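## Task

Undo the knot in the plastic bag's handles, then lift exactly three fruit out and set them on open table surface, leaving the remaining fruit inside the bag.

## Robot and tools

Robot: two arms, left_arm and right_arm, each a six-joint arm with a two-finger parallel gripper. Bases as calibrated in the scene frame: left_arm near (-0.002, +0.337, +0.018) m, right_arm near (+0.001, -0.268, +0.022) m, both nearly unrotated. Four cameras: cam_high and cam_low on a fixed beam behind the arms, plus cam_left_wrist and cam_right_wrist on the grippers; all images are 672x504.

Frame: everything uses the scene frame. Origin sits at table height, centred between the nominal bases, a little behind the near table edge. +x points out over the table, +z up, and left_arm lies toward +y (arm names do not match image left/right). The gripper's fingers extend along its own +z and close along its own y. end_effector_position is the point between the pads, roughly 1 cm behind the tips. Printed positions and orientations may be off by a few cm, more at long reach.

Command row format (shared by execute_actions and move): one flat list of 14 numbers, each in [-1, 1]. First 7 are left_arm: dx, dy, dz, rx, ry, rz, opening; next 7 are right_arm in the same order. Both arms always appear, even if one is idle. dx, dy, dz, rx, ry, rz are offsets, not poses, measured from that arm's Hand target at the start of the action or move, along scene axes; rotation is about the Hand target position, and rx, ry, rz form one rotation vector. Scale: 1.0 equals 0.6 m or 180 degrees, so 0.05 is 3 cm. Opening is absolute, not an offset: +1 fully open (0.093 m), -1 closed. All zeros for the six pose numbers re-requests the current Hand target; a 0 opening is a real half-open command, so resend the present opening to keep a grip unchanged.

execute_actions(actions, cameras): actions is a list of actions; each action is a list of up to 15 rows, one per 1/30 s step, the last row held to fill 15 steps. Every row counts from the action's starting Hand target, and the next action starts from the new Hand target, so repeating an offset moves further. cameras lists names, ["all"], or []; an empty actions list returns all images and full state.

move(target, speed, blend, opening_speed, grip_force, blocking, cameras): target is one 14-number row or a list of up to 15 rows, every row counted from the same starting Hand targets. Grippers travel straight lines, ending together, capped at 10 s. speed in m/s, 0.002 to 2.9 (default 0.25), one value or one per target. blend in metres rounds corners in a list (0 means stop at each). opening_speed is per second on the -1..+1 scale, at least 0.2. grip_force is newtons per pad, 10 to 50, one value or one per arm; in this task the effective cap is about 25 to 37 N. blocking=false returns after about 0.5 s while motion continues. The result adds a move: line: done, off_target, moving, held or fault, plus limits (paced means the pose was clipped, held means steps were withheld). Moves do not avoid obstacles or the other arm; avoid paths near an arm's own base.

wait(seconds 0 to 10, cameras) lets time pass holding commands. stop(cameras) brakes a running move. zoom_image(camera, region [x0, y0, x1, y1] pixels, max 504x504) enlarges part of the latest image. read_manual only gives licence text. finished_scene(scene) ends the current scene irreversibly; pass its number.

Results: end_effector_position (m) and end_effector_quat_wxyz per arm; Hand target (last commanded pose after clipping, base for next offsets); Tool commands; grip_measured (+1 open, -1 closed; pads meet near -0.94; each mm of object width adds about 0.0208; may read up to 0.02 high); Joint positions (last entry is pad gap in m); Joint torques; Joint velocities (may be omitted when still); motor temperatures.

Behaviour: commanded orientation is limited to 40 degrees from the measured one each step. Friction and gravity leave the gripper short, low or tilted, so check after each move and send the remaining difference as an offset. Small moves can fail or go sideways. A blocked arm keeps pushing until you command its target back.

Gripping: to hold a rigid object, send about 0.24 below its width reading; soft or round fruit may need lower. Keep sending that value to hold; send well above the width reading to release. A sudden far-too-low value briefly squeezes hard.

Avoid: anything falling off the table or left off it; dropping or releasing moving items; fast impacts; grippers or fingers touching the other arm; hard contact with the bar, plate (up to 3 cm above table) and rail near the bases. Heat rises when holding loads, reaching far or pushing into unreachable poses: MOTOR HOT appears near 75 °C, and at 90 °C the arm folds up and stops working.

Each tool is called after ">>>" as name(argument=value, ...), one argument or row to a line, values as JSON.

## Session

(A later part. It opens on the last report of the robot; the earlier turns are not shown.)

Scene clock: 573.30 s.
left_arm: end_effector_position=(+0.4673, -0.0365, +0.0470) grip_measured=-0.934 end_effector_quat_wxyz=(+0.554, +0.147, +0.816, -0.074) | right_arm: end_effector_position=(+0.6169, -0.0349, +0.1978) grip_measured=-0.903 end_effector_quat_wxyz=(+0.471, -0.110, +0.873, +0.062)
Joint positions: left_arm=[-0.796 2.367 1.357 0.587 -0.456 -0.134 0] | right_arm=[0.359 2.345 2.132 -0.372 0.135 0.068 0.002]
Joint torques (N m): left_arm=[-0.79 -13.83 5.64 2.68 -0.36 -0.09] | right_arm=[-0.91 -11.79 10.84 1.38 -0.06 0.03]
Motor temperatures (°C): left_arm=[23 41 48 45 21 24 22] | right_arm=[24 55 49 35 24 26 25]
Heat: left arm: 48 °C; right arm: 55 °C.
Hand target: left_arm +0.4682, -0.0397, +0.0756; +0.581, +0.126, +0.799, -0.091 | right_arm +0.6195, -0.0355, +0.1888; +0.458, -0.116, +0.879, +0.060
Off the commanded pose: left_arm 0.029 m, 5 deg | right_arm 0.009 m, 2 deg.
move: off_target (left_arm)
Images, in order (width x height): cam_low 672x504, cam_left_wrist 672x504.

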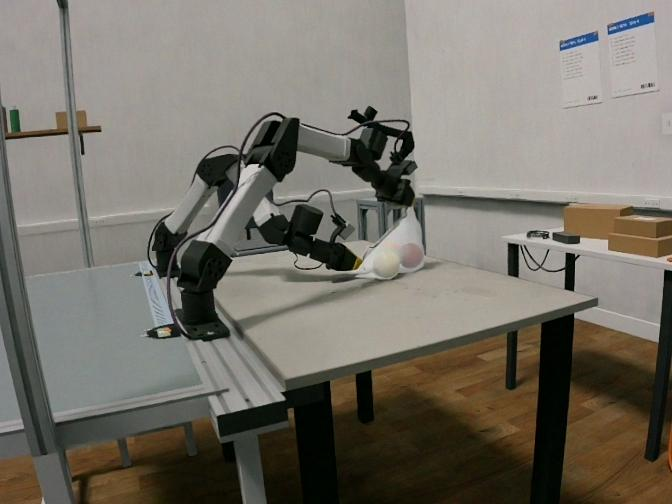

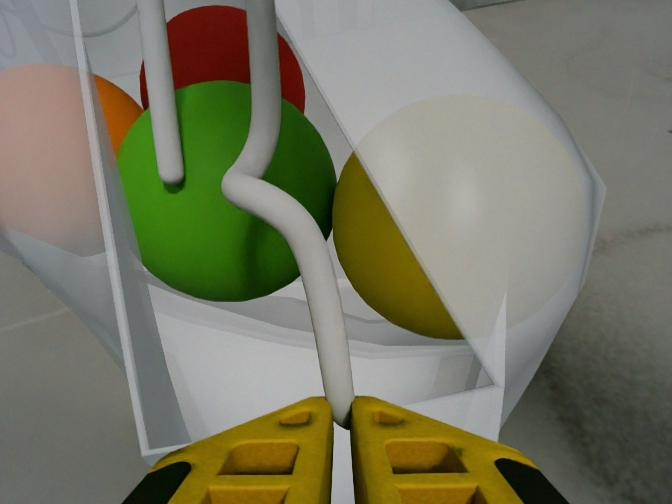

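>>> zoom_image(
  camera="cam_low",
  region=[330, 150, 450, 290],
)

>>> execute_actions(
  actions=[],
)

Scaled by 3.600 from the camera's 672x504 image, which has a finer 960x720 frame.

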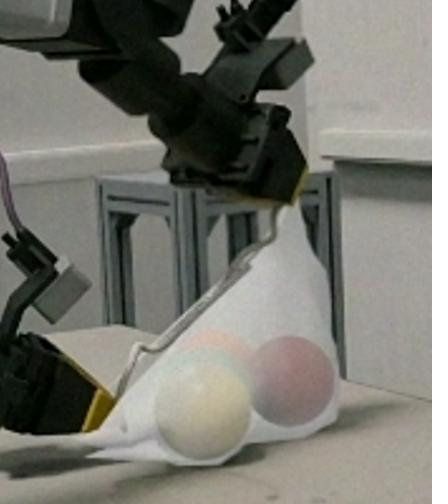

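Scene clock: 576.70 s.
left_arm: end_effector_position=(+0.4674, -0.0364, +0.0471) grip_measured=-0.934 end_effector_quat_wxyz=(+0.554, +0.146, +0.816, -0.073) | right_arm: end_effector_position=(+0.6169, -0.0349, +0.1978) grip_measured=-0.903 end_effector_quat_wxyz=(+0.471, -0.110, +0.873, +0.062)
Joint positions: left_arm=[-0.796 2.367 1.357 0.587 -0.457 -0.134 0] | right_arm=[0.359 2.345 2.132 -0.372 0.135 0.068 0.002]
Joint velocities: within noise
Joint torques (N m): left_arm=[-0.7 -13.91 5.61 2.71 -0.36 -0.14] | right_arm=[-0.83 -11.7 10.81 1.41 -0.04 0.05]
Motor temperatures (°C): left_arm=[23 42 48 46 21 24 22] | right_arm=[24 55 49 35 24 26 25]
Heat: left arm: 48 °C; right arm: 55 °C.
Hand target: left_arm +0.4682, -0.0397, +0.0756; +0.581, +0.126, +0.799, -0.091 | right_arm +0.6195, -0.0355, +0.1888; +0.458, -0.116, +0.879, +0.060
Tool commands: left_gripper/opening=-1.0 right_gripper/opening=-1.0
Off the commanded pose: left_arm 0.029 m, 5 deg | right_arm 0.009 m, 2 deg.

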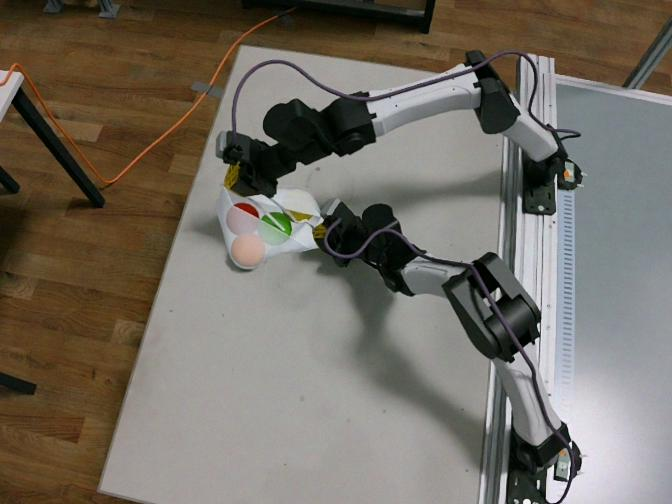

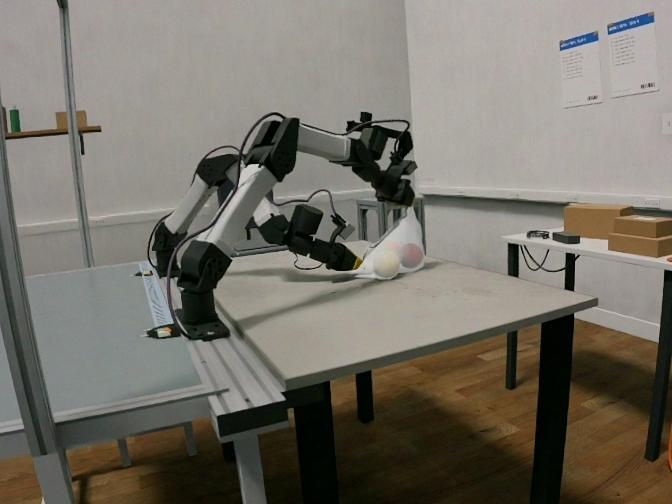

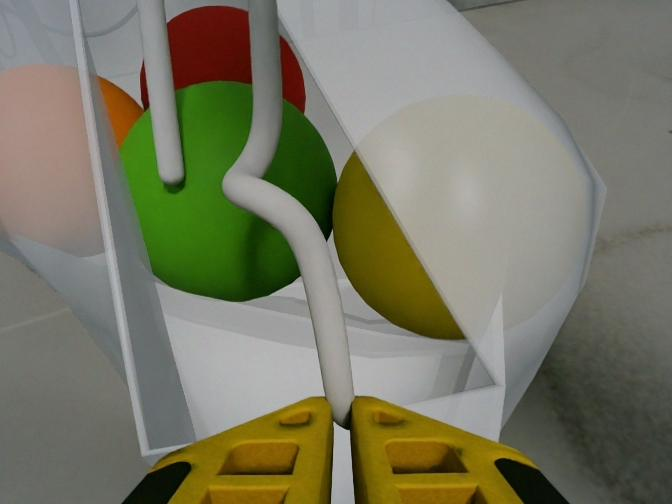

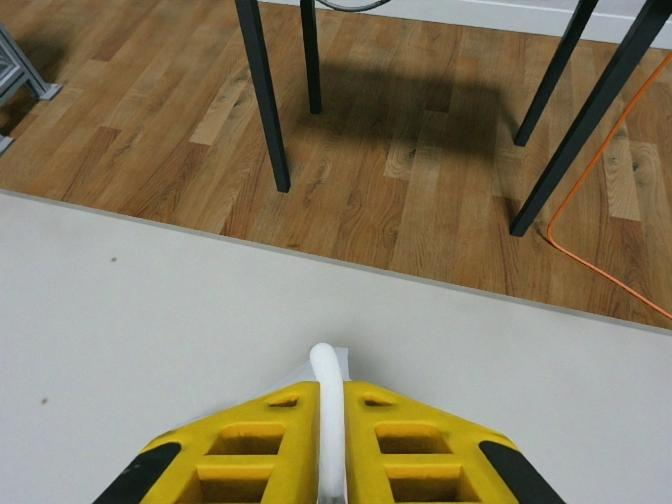

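>>> zoom_image(
  camera="cam_high",
  region=[200, 150, 360, 290],
)

>>> zoom_image(
  camera="cam_low",
  region=[355, 180, 435, 290],
)

>>> zoom_image(
  camera="cam_left_wrist",
  region=[60, 0, 360, 210],
)

Scaled by 3.150 from the camera's 672x504 image, which has a finer 960x720 frame.

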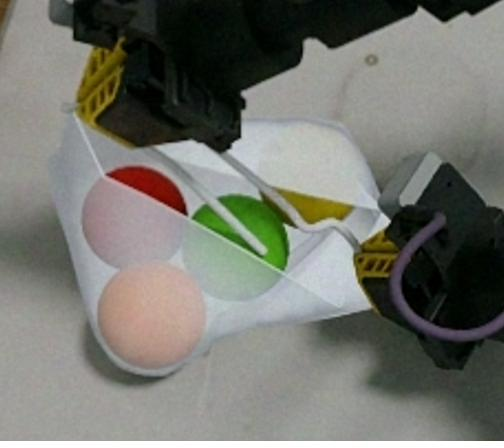

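Scaled by 4.582 from the camera's 672x504 image, which has a finer 960x720 frame.

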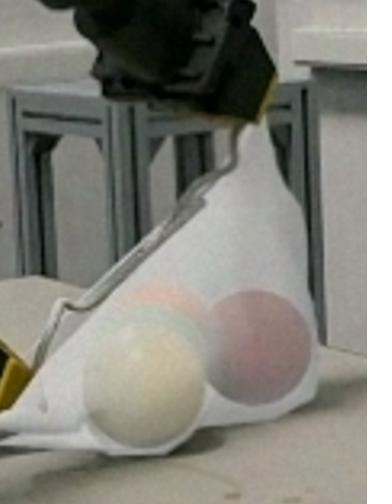

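Scaled by 1.680 from the camera's 672x504 image, which has a finer 960x720 frame.

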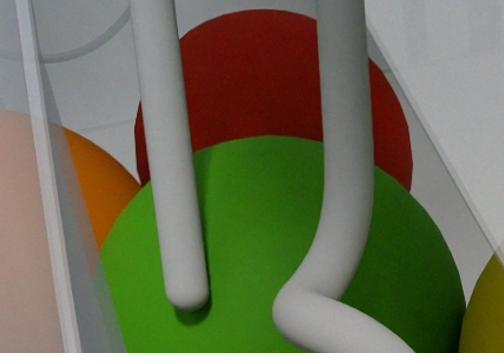

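>>> move(
  target=[-0.25, 0, 0, 0, 0, 0, -1, -0.25, 0, -0.03, 0, 0, 0, -1],
  speed=0.1,
  cameras=["cam_left_wrist", "cam_low", "cam_high", "cam_right_wrist"],
)

Scene clock: 615.63 s.
left_arm: end_effector_position=(+0.3179, -0.0375, +0.0546) grip_measured=-0.934 end_effector_quat_wxyz=(+0.561, +0.150, +0.811, -0.069) | right_arm: end_effector_position=(+0.4697, -0.0386, +0.1479) grip_measured=-0.903 end_effector_quat_wxyz=(+0.429, -0.125, +0.893, +0.048)
Joint positions: left_arm=[-1.094 2.128 0.928 0.704 -0.732 -0.271 0] | right_arm=[0.492 1.883 1.292 -0.107 0.234 0.138 0.002]
Joint torques (N m): left_arm=[-0.72 -11.22 4.7 2.52 -0.45 -0.15] | right_arm=[0.44 -13.72 6.08 1.99 0.23 0.23]
Motor temperatures (°C): left_arm=[23 52 45 53 21 24 22] | right_arm=[24 57 50 35 24 26 25]
Heat: left arm: 53 °C; right arm: 57 °C.
Hand target: left_arm +0.3180, -0.0398, +0.0755; +0.581, +0.126, +0.799, -0.091 | right_arm +0.4695, -0.0355, +0.1709; +0.458, -0.116, +0.879, +0.060
Off the commanded pose: left_arm 0.021 m, 5 deg | right_arm 0.023 m, 4 deg.
move: off_target (left_arm, right_arm)

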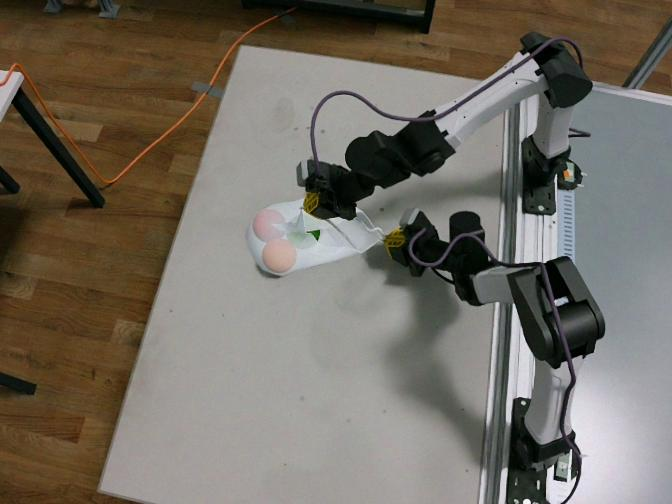

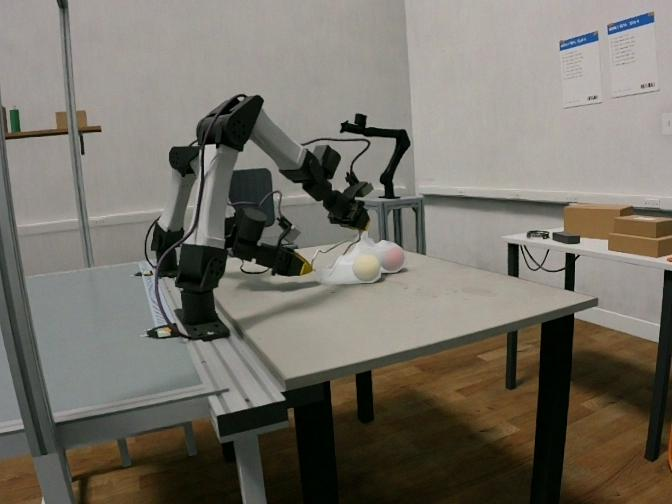

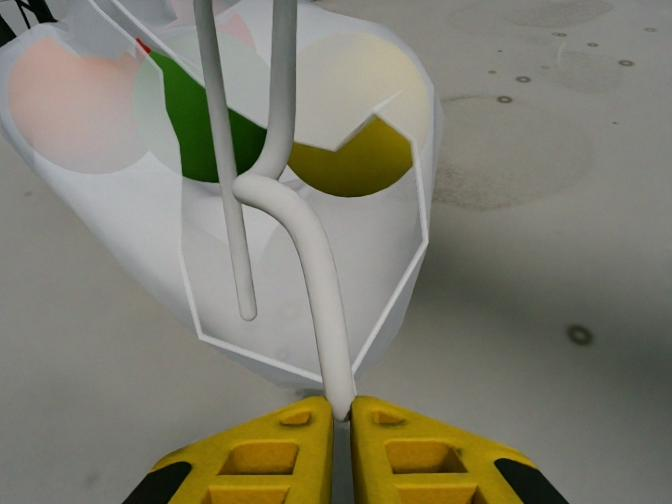

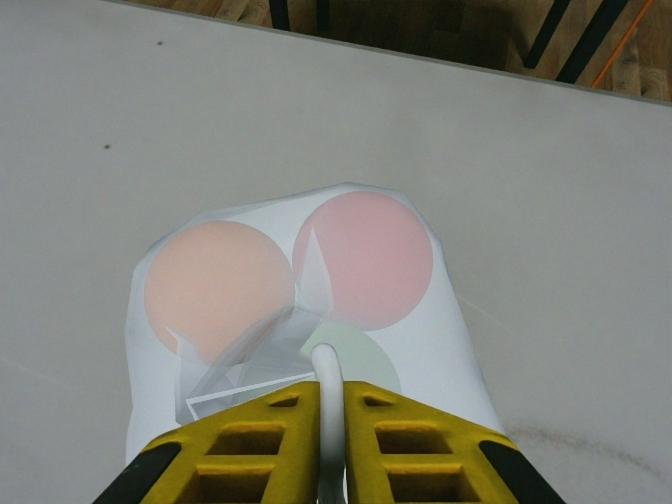

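>>> move(
  target=[0, 0, -0.045, 0, 0, 0, -1, 0.02, 0, 0.11, -0.0288, 0.1073, 0, -1],
  speed=0.1,
  cameras=["cam_left_wrist", "cam_low", "cam_high"],
)

Scene clock: 657.73 s.
left_arm: end_effector_position=(+0.3197, -0.0410, +0.0502) grip_measured=-0.934 end_effector_quat_wxyz=(+0.573, +0.138, +0.803, -0.085) | right_arm: end_effector_position=(+0.4802, -0.0348, +0.2408) grip_measured=-0.903 end_effector_quat_wxyz=(+0.310, -0.129, +0.941, +0.037)
Joint positions: left_arm=[-1.094 2.172 0.924 0.801 -0.733 -0.273 0] | right_arm=[0.473 2.09 2.135 -0.998 0.172 0.182 0.002]
Joint torques (N m): left_arm=[-0.68 -7.71 4.4 2.56 -0.46 -0.08] | right_arm=[-0.88 -9.52 9.83 1.06 0 0.22]
Motor temperatures (°C): left_arm=[23 50 43 54 22 24 22] | right_arm=[24 62 45 37 24 26 25]
Heat: left arm: 54 °C; right arm: 62 °C.
Hand target: left_arm +0.3180, -0.0397, +0.0486; +0.581, +0.126, +0.799, -0.091 | right_arm +0.4815, -0.0355, +0.2368; +0.298, -0.125, +0.945, +0.038
Off the commanded pose: left_arm 0.003 m, 2 deg | right_arm 0.004 m, 2 deg.
move: done
Images, in order (width x height): cam_high 672x504, cam_low 672x504, cam_left_wrist 672x504.

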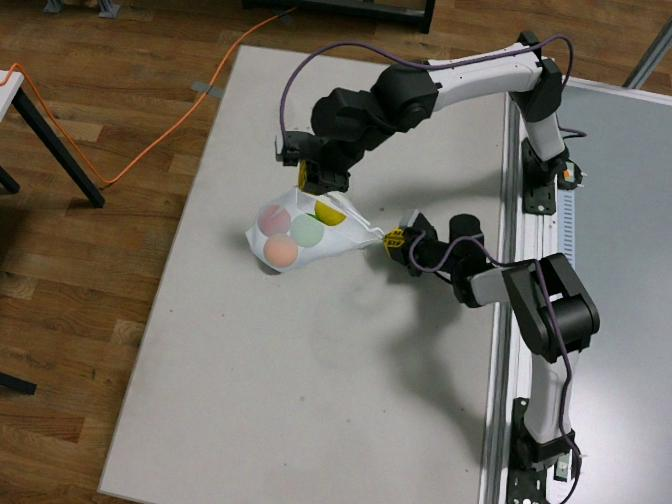

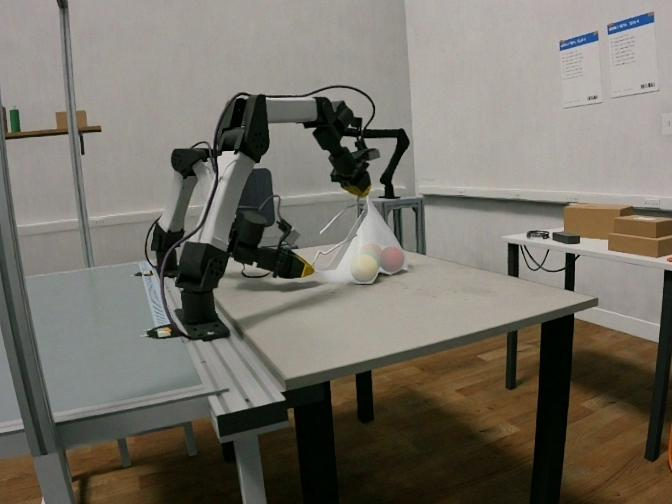

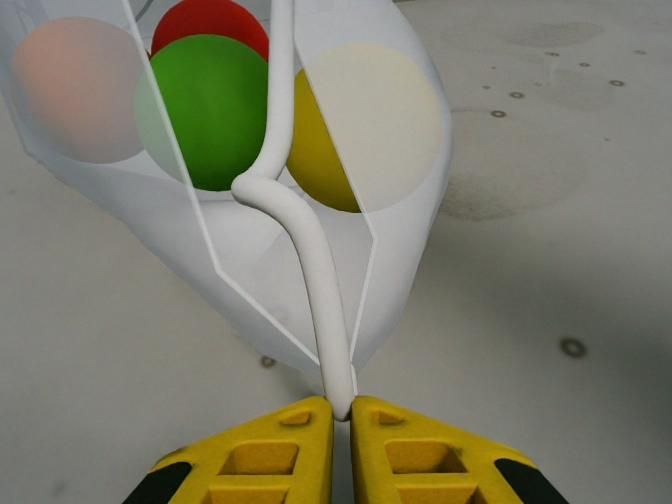

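>>> zoom_image(
  camera="cam_low",
  region=[300, 160, 420, 290],
)

>>> zoom_image(
  camera="cam_high",
  region=[230, 150, 420, 290],
)

Scaled by 3.877 from the camera's 672x504 image, which has a finer 960x720 frame.

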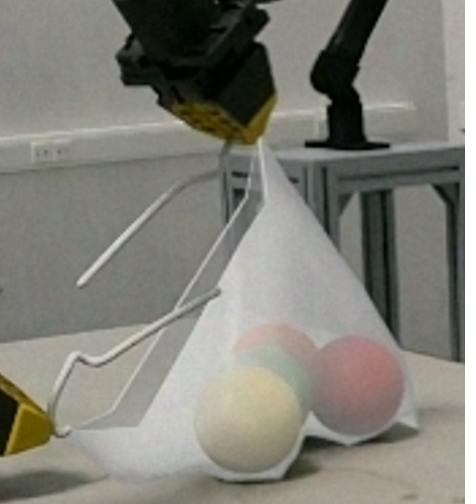

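Scaled by 2.653 from the camera's 672x504 image, which has a finer 960x720 frame.

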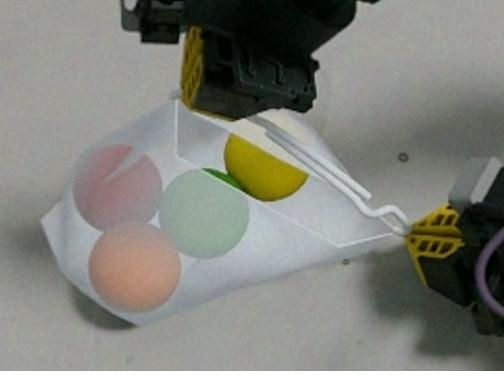

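>>> move(
  target=[0.05, 0, -0.035, 0, 0, 0, -1, 0, 0, 0, 0, 0, 0, -1],
  speed=0.08,
  cameras=["cam_left_wrist"],
)

Scene clock: 702.60 s.
left_arm: end_effector_position=(+0.3436, -0.0290, +0.0209) grip_measured=-0.934 end_effector_quat_wxyz=(+0.569, +0.128, +0.809, -0.071) | right_arm: end_effector_position=(+0.4798, -0.0350, +0.2405) grip_measured=-0.903 end_effector_quat_wxyz=(+0.309, -0.129, +0.941, +0.037)
Joint positions: left_arm=[-1.031 2.277 0.955 0.867 -0.706 -0.258 0] | right_arm=[0.473 2.09 2.135 -1 0.172 0.182 0.002]
Joint torques (N m): left_arm=[-0.03 -7.92 6.99 2.55 -0.01 0.15] | right_arm=[-0.88 -9.57 9.8 1.06 0.01 0.22]
Motor temperatures (°C): left_arm=[23 41 42 51 22 24 22] | right_arm=[24 58 47 34 24 26 25]
Heat: left arm: 51 °C; right arm: 58 °C.
Hand target: left_arm +0.3480, -0.0398, +0.0276; +0.581, +0.126, +0.799, -0.091 | right_arm +0.4815, -0.0354, +0.2369; +0.299, -0.125, +0.945, +0.039
Off the commanded pose: left_arm 0.013 m, 3 deg | right_arm 0.004 m, 1 deg.
move: off_target (left_arm)
Images, in order (width x height): cam_left_wrist 672x504.

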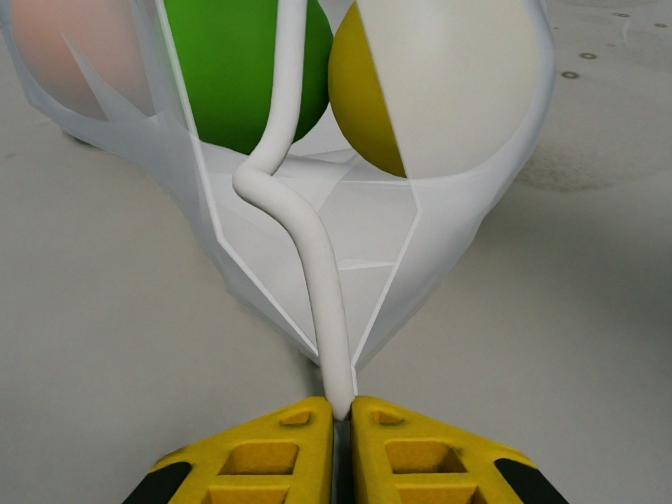

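>>> move(
  target=[0, 0, 0.01, 0, 0, 0, -0.4, 0, 0, 0, 0, 0, 0, -1],
  speed=0.05,
  opening_speed=0.6,
)

>>> move(
  target=[-0.15, 0.05, 0.06, 0, 0, 0, -0.4, 0, 0, 0, 0, 0, 0, -1],
  speed=0.1,
  cameras=["cam_left_wrist", "cam_low"],
)

Scene clock: 706.63 s.
left_arm: end_effector_position=(+0.3436, -0.0291, +0.0209) grip_measured=-0.402 end_effector_quat_wxyz=(+0.569, +0.128, +0.809, -0.071) | right_arm: end_effector_position=(+0.4798, -0.0350, +0.2405) grip_measured=-0.903 end_effector_quat_wxyz=(+0.309, -0.129, +0.941, +0.037)
Joint positions: left_arm=[-1.031 2.277 0.955 0.868 -0.705 -0.258 0.026] | right_arm=[0.473 2.09 2.135 -1 0.172 0.182 0.002]
Joint torques (N m): left_arm=[-0.13 -9.58 6.8 2.39 0.01 0.19] | right_arm=[-0.95 -9.35 9.81 1.06 -0.03 0.19]
Motor temperatures (°C): left_arm=[23 41 42 51 22 24 22] | right_arm=[24 57 47 34 24 26 25]
Heat: left arm: 51 °C; right arm: 57 °C.
Hand target: left_arm +0.3481, -0.0397, +0.0336; +0.581, +0.126, +0.799, -0.091 | right_arm +0.4815, -0.0354, +0.2369; +0.299, -0.125, +0.945, +0.039
Off the commanded pose: left_arm 0.017 m, 3 deg | right_arm 0.004 m, 1 deg.
move: off_target (left_arm)

Scene clock: 708.30 s.
left_arm: end_effector_position=(+0.2608, -0.0164, +0.0695) grip_measured=-0.402 end_effector_quat_wxyz=(+0.586, +0.126, +0.794, -0.104) | right_arm: end_effector_position=(+0.4798, -0.0350, +0.2405) grip_measured=-0.903 end_effector_quat_wxyz=(+0.309, -0.129, +0.941, +0.037)
Joint positions: left_arm=[-1.222 2.016 0.704 0.868 -0.845 -0.345 0.026] | right_arm=[0.473 2.09 2.135 -1 0.172 0.182 0.002]
Joint torques (N m): left_arm=[-0.64 -9.4 4.25 1.52 -0.53 -0.11] | right_arm=[-0.85 -9.52 9.89 1.06 0.01 0.22]
Motor temperatures (°C): left_arm=[23 41 42 51 22 24 22] | right_arm=[24 57 47 34 24 26 25]
Heat: left arm: 51 °C; right arm: 57 °C.
Hand target: left_arm +0.2581, -0.0098, +0.0697; +0.581, +0.126, +0.799, -0.091 | right_arm +0.4815, -0.0354, +0.2369; +0.299, -0.125, +0.945, +0.039
Off the commanded pose: left_arm 0.007 m, 2 deg | right_arm 0.004 m, 1 deg.
move: done
Images, in order (width x height): cam_low 672x504, cam_left_wrist 672x504.

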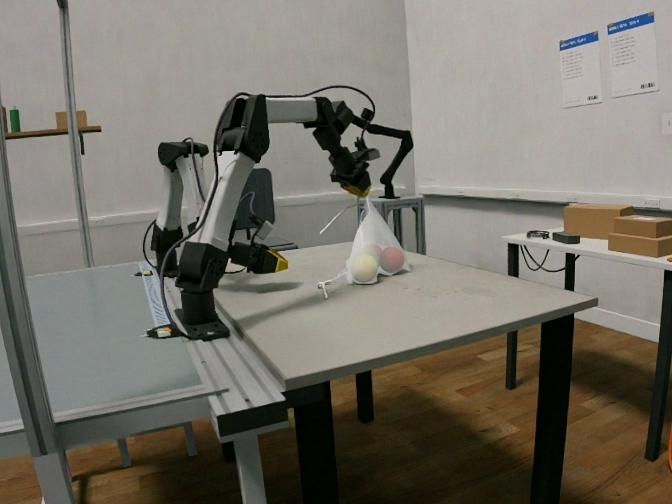

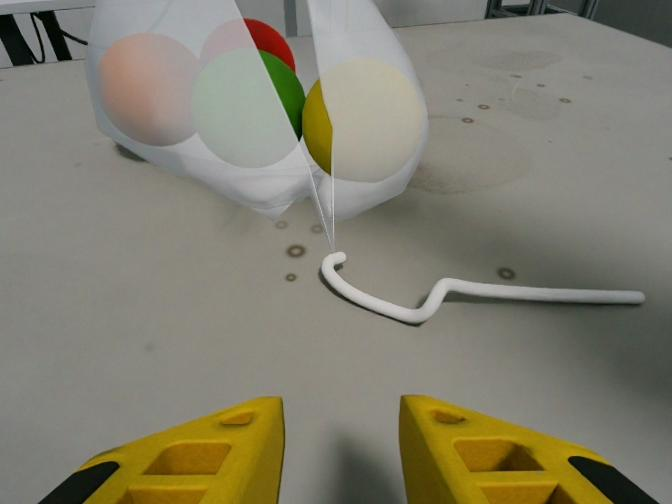

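>>> move(
  target=[
    [0, 0, 0, 0, 0, 0, -0.4, 0.15, -0.01, -0.03, 0.0144, -0.0537, 0, -1],
    [0, 0, 0, 0, 0, 0, -0.4, 0.28, -0.01, -0.17, 0.0288, -0.1073, 0, -1],
  ],
  speed=0.1,
  blend=0.03,
  cameras=["cam_left_wrist", "cam_low", "cam_high", "cam_right_wrist"],
)

Scene clock: 715.37 s.
left_arm: end_effector_position=(+0.2608, -0.0164, +0.0695) grip_measured=-0.402 end_effector_quat_wxyz=(+0.585, +0.126, +0.794, -0.104) | right_arm: end_effector_position=(+0.6397, -0.0448, +0.1334) grip_measured=-0.903 end_effector_quat_wxyz=(+0.442, -0.113, +0.888, +0.053)
Joint positions: left_arm=[-1.222 2.016 0.704 0.868 -0.845 -0.346 0.026] | right_arm=[0.323 2.501 2.209 -0.358 0.109 0.049 0.002]
Joint torques (N m): left_arm=[-0.69 -9.48 4.11 1.5 -0.52 -0.12] | right_arm=[-0.68 -12.93 9.66 2 -0.06 0.04]
Motor temperatures (°C): left_arm=[23 42 42 49 22 24 22] | right_arm=[24 57 47 34 24 26 25]
Heat: left arm: 49 °C; right arm: 57 °C.
Hand target: left_arm +0.2581, -0.0098, +0.0697; +0.581, +0.126, +0.799, -0.091 | right_arm +0.6495, -0.0414, +0.1349; +0.458, -0.116, +0.879, +0.060
Off the commanded pose: left_arm 0.007 m, 2 deg | right_arm 0.010 m, 2 deg.
move: done

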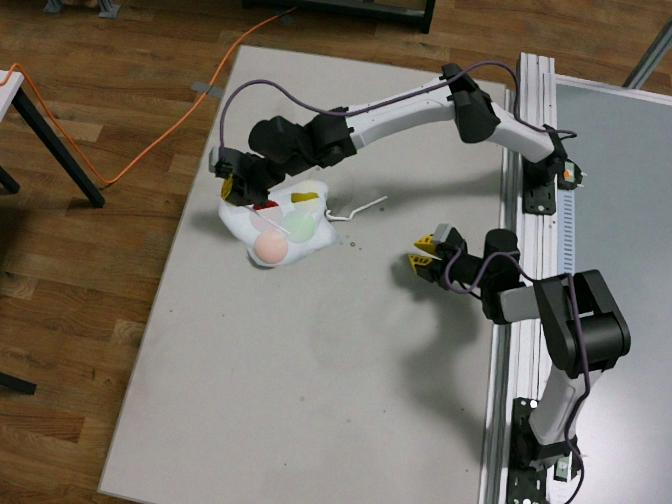

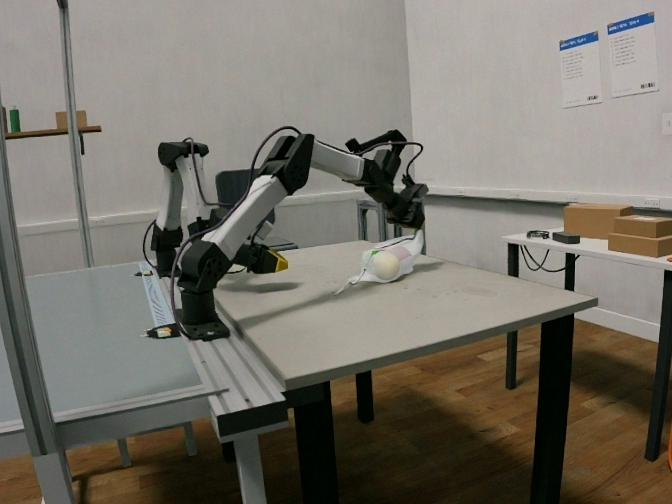

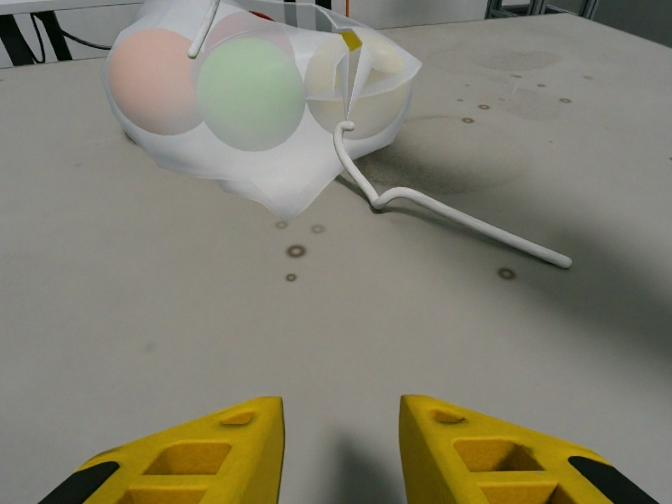

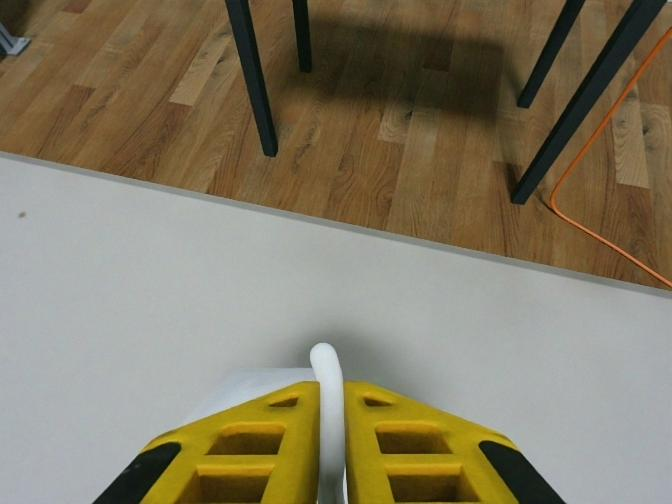

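>>> zoom_image(
  camera="cam_high",
  region=[200, 140, 400, 290],
)

>>> zoom_image(
  camera="cam_left_wrist",
  region=[90, 0, 590, 290],
)

Scaled by 2.520 from the camera's 672x504 image, which has a finer 960x720 frame.

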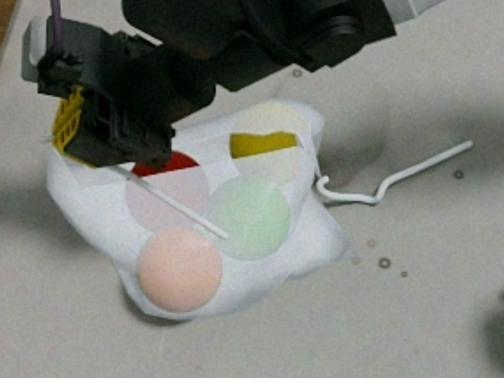

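Scaled by 1.008 from the camera's 672x504 image, which has a finer 960x720 frame.

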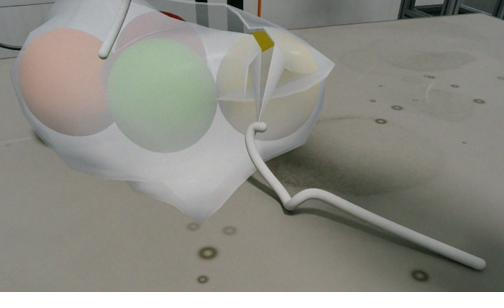

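>>> move(
  target=[
    [0, 0, 0, 0, 0, 0, -0.4, -0.08, -0.02, 0, -0.0144, 0.0537, 0, -1],
    [0, 0, 0, 0, 0, 0, -0.4, -0.14, -0.035, -0.055, -0.0144, 0.0537, 0, -1],
  ],
  speed=0.1,
  blend=0.02,
  cameras=["cam_left_wrist", "cam_high", "cam_right_wrist"],
)

>>> zoom_image(
  camera="cam_high",
  region=[200, 140, 400, 290],
)

Scene clock: 739.10 s.
left_arm: end_effector_position=(+0.2608, -0.0164, +0.0695) grip_measured=-0.402 end_effector_quat_wxyz=(+0.585, +0.126, +0.794, -0.104) | right_arm: end_effector_position=(+0.5695, -0.0702, +0.0848) grip_measured=-0.903 end_effector_quat_wxyz=(+0.366, -0.120, +0.922, +0.038)
Joint positions: left_arm=[-1.222 2.016 0.704 0.868 -0.845 -0.346 0.026] | right_arm=[0.324 2.293 1.766 -0.293 0.108 0.058 0.002]
Joint torques (N m): left_arm=[-0.62 -9.47 4.18 1.5 -0.51 -0.13] | right_arm=[0.72 -16.76 5.63 1.58 -0.02 0.21]
Motor temperatures (°C): left_arm=[23 44 41 47 22 24 22] | right_arm=[24 59 46 35 24 26 25]
Heat: left arm: 47 °C; right arm: 59 °C.
Hand target: left_arm +0.2581, -0.0098, +0.0697; +0.581, +0.126, +0.799, -0.091 | right_arm +0.5655, -0.0624, +0.1020; +0.380, -0.121, +0.916, +0.049
Off the commanded pose: left_arm 0.007 m, 2 deg | right_arm 0.019 m, 2 deg.
move: off_target (right_arm)
Images, in order (width x height): cam_high 672x504, cam_left_wrist 672x504, cam_right_wrist 672x504.

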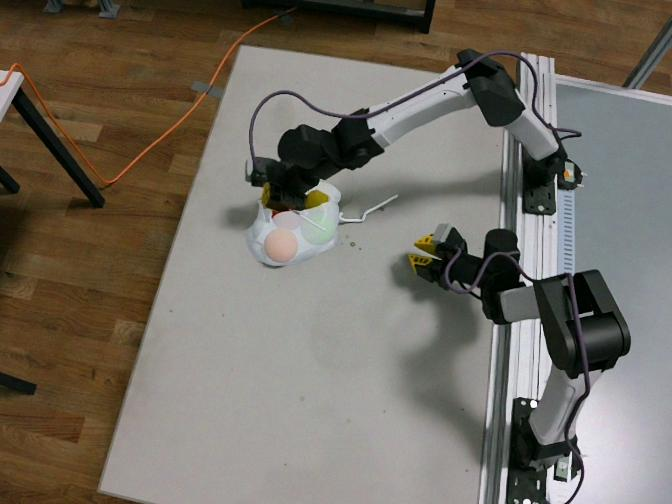

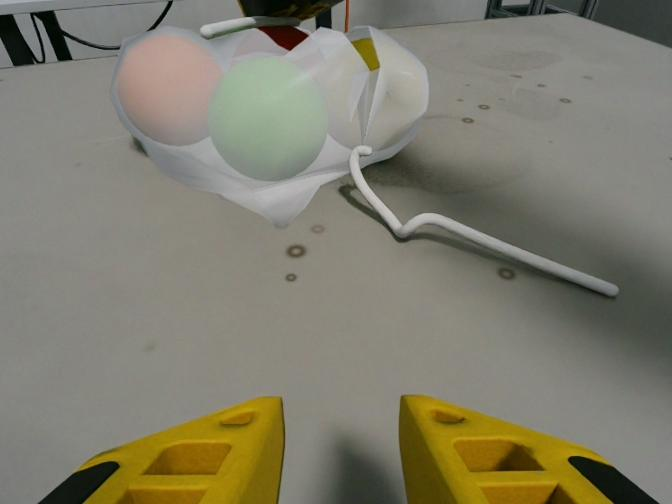

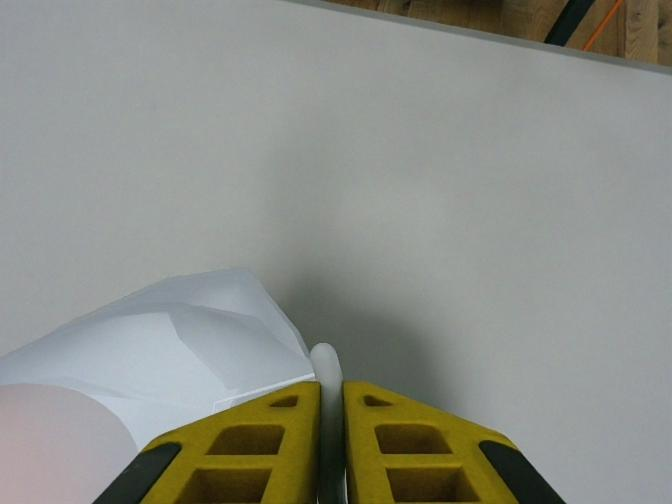

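Scaled by 2.520 from the camera's 672x504 image, which has a finer 960x720 frame.

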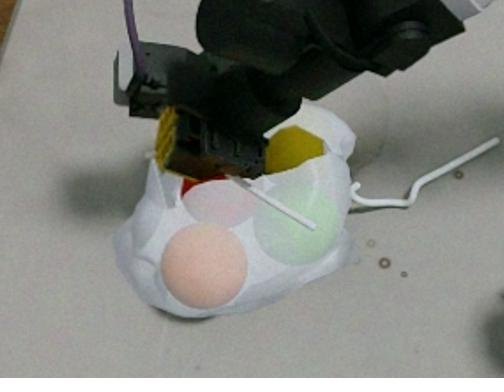

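>>> move(
  target=[0, 0, 0, 0, 0, 0, -0.4, 0, 0, 0, 0, 0, 0, -0.5],
  speed=0.05,
  opening_speed=0.5,
  cameras=["cam_right_wrist", "cam_high"],
)

Scene clock: 742.37 s.
left_arm: end_effector_position=(+0.2608, -0.0164, +0.0695) grip_measured=-0.402 end_effector_quat_wxyz=(+0.585, +0.126, +0.794, -0.104) | right_arm: end_effector_position=(+0.5696, -0.0702, +0.0848) grip_measured=-0.503 end_effector_quat_wxyz=(+0.366, -0.119, +0.922, +0.038)
Joint positions: left_arm=[-1.222 2.016 0.704 0.868 -0.845 -0.346 0.026] | right_arm=[0.324 2.293 1.765 -0.292 0.108 0.059 0.021]
Joint torques (N m): left_arm=[-0.49 -9.48 4.14 1.52 -0.53 -0.12] | right_arm=[0.75 -16.61 5.48 1.58 -0.03 0.22]
Motor temperatures (°C): left_arm=[23 45 41 47 22 24 22] | right_arm=[24 60 45 35 24 26 25]
Heat: left arm: 47 °C; right arm: 60 °C.
Hand target: left_arm +0.2581, -0.0098, +0.0697; +0.581, +0.126, +0.799, -0.091 | right_arm +0.5654, -0.0624, +0.1018; +0.380, -0.121, +0.916, +0.049
Off the commanded pose: left_arm 0.007 m, 2 deg | right_arm 0.019 m, 2 deg.
move: off_target (right_arm)
Images, in order (width x height): cam_high 672x504, cam_right_wrist 672x504.

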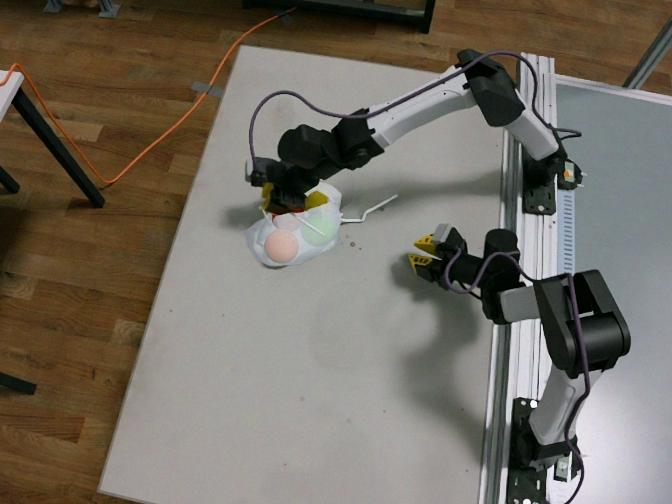

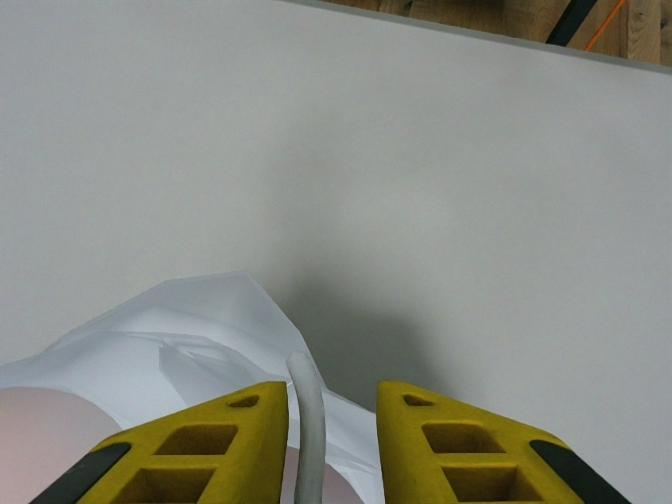

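>>> move(
  target=[
    [0, 0, 0, 0, 0, 0, -0.4, -0.112, -0.027, 0.122, 0, 0, 0, -0.5],
    [0, 0, 0, 0, 0, 0, -0.4, -0.2257, -0.021, 0.1937, -0.0389, 0.1338, 0.0162, -0.5],
  ],
  speed=0.15,
  blend=0.02,
  cameras=["cam_right_wrist", "cam_high", "cam_left_wrist"],
)

>>> zoom_image(
  camera="cam_right_wrist",
  region=[100, 50, 600, 430],
)

Scene clock: 756.93 s.
left_arm: end_effector_position=(+0.2608, -0.0164, +0.0695) grip_measured=-0.402 end_effector_quat_wxyz=(+0.585, +0.126, +0.794, -0.104) | right_arm: end_effector_position=(+0.4327, -0.0824, +0.2209) grip_measured=-0.503 end_effector_quat_wxyz=(+0.183, -0.151, +0.971, +0.022)
Joint positions: left_arm=[-1.222 2.016 0.704 0.868 -0.845 -0.346 0.026] | right_arm=[0.401 2.056 2.13 -1.28 0.081 0.118 0.021]
Joint torques (N m): left_arm=[-0.57 -9.44 4.21 1.51 -0.5 -0.11] | right_arm=[0.79 -8.88 9.1 0.68 -0.04 0.23]
Motor temperatures (°C): left_arm=[23 45 41 46 22 24 22] | right_arm=[24 64 45 34 24 26 25]
Heat: left arm: 46 °C; right arm: 64 °C.
Hand target: left_arm +0.2581, -0.0098, +0.0697; +0.581, +0.126, +0.799, -0.091 | right_arm +0.4301, -0.0751, +0.2180; +0.171, -0.154, +0.973, +0.027
Off the commanded pose: left_arm 0.007 m, 2 deg | right_arm 0.008 m, 2 deg.
move: done
Images, in order (width x height): cam_high 672x504, cam_left_wrist 672x504, cam_right_wrist 672x504.

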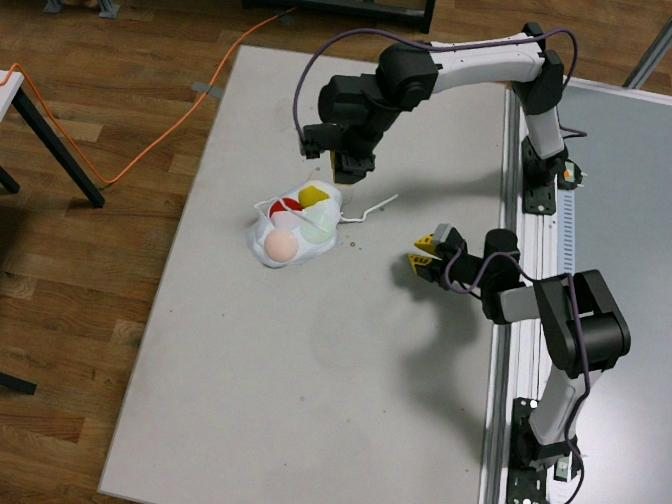

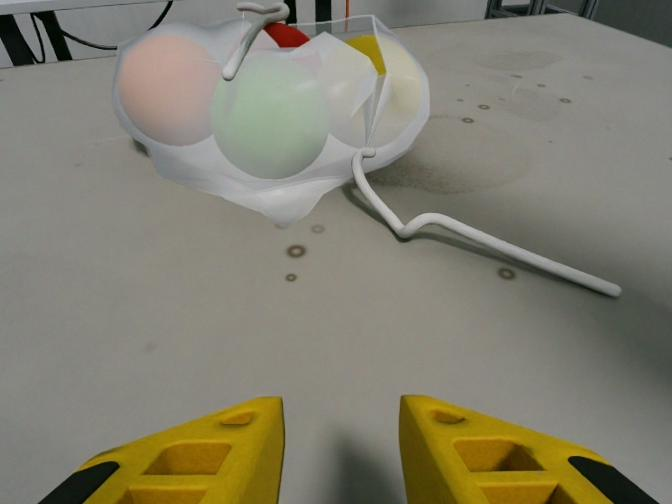

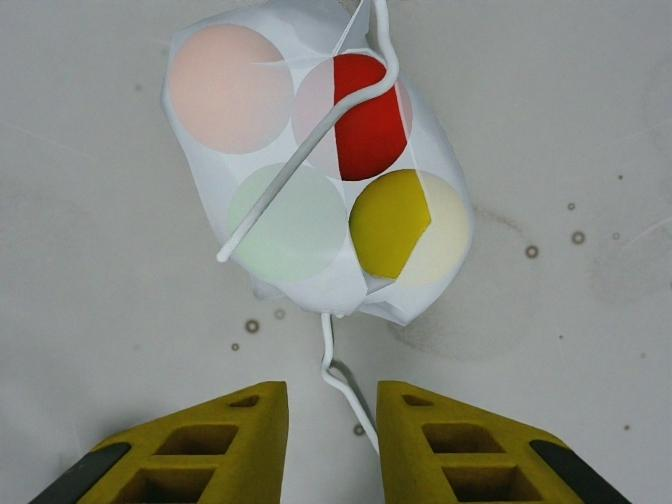

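Scaled by 1.008 from the camera's 672x504 image, which has a finer 960x720 frame.

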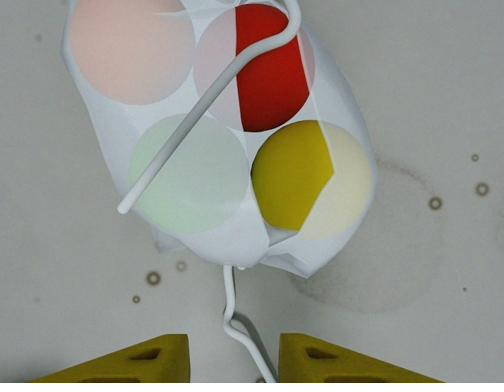

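>>> move(
  target=[0, 0, 0, 0, 0, 0, -0.4, 0.0833, -0.0967, -0.1333, -0.0202, 0.0195, 0.3163, -0.9],
  speed=0.15,
  cameras=["cam_right_wrist", "cam_high", "cam_left_wrist"],
)

Scene clock: 822.73 s.
left_arm: end_effector_position=(+0.2608, -0.0164, +0.0695) grip_measured=-0.402 end_effector_quat_wxyz=(+0.585, +0.126, +0.794, -0.104) | right_arm: end_effector_position=(+0.4799, -0.1336, +0.1432) grip_measured=-0.897 end_effector_quat_wxyz=(+0.110, -0.601, +0.789, +0.070)
Joint positions: left_arm=[-1.222 2.016 0.704 0.868 -0.845 -0.346 0.026] | right_arm=[0.168 2.427 2.48 -1.478 -0.199 -1.078 0.002]
Joint torques (N m): left_arm=[-0.65 -9.5 4.12 1.53 -0.51 -0.13] | right_arm=[-0.64 -10.76 8.38 0.34 -0.36 0.01]
Motor temperatures (°C): left_arm=[23 46 40 43 22 24 22] | right_arm=[24 57 45 30 24 26 25]
Heat: left arm: 46 °C; right arm: 57 °C.
Hand target: left_arm +0.2581, -0.0098, +0.0697; +0.581, +0.126, +0.799, -0.091 | right_arm +0.4801, -0.1331, +0.1380; +0.104, -0.603, +0.787, +0.080
Off the commanded pose: left_arm 0.007 m, 2 deg | right_arm 0.005 m, 1 deg.
move: done
Images, in order (width x height): cam_high 672x504, cam_left_wrist 672x504, cam_right_wrist 672x504.

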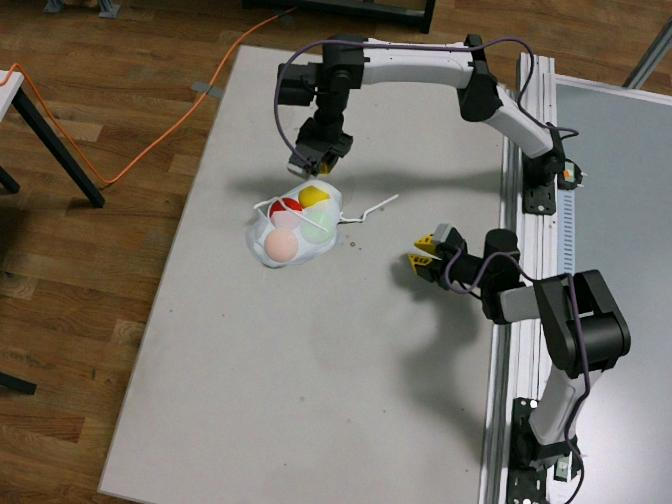

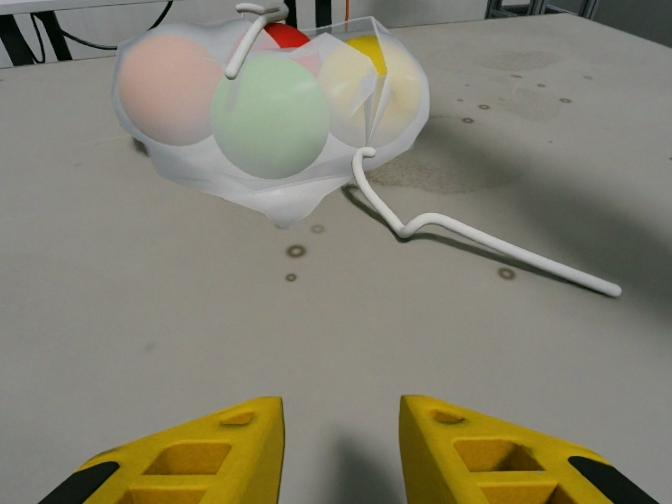

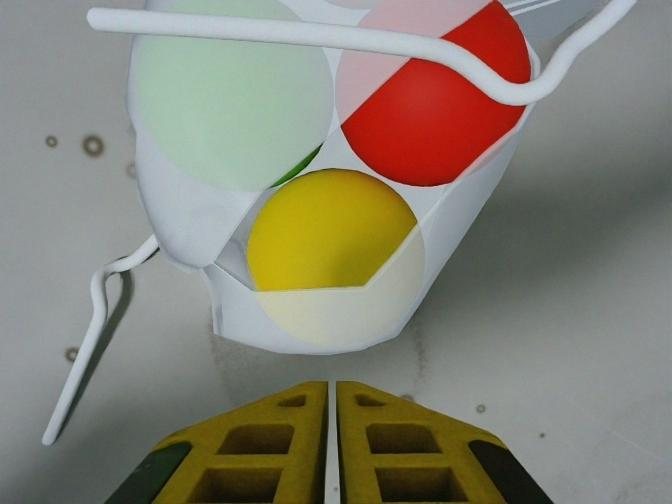

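>>> move(
  target=[0, 0, 0, 0, 0, 0, -0.4, 0.0072, 0.0193, -0.0803, 0, 0, 0, -0.32],
  speed=0.08,
  cameras=["cam_right_wrist"],
)

Scene clock: 864.40 s.
left_arm: end_effector_position=(+0.2608, -0.0164, +0.0695) grip_measured=-0.402 end_effector_quat_wxyz=(+0.585, +0.126, +0.794, -0.104) | right_arm: end_effector_position=(+0.4855, -0.1312, +0.0978) grip_measured=-0.323 end_effector_quat_wxyz=(+0.104, -0.601, +0.789, +0.073)
Joint positions: left_arm=[-1.222 2.016 0.704 0.868 -0.845 -0.346 0.026] | right_arm=[0.168 2.427 2.297 -1.309 -0.2 -1.078 0.03]
Joint torques (N m): left_arm=[-0.57 -9.43 4.16 1.51 -0.53 -0.12] | right_arm=[1.17 -12.31 5.16 0.61 -0.33 0.23]
Motor temperatures (°C): left_arm=[23 46 39 42 22 24 22] | right_arm=[24 58 46 29 24 26 24]
Heat: left arm: 46 °C; right arm: 58 °C.
Hand target: left_arm +0.2581, -0.0098, +0.0697; +0.581, +0.126, +0.799, -0.091 | right_arm +0.4844, -0.1215, +0.0898; +0.104, -0.603, +0.787, +0.080
Off the commanded pose: left_arm 0.007 m, 2 deg | right_arm 0.013 m, 1 deg.
move: off_target (right_arm)
Images, in order (width x height): cam_right_wrist 672x504.

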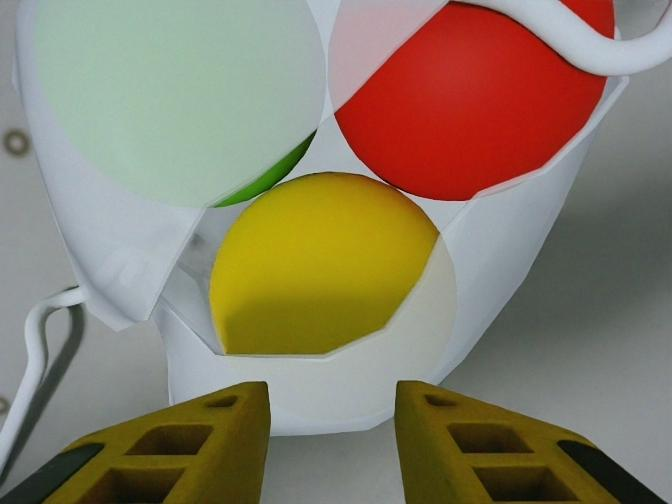

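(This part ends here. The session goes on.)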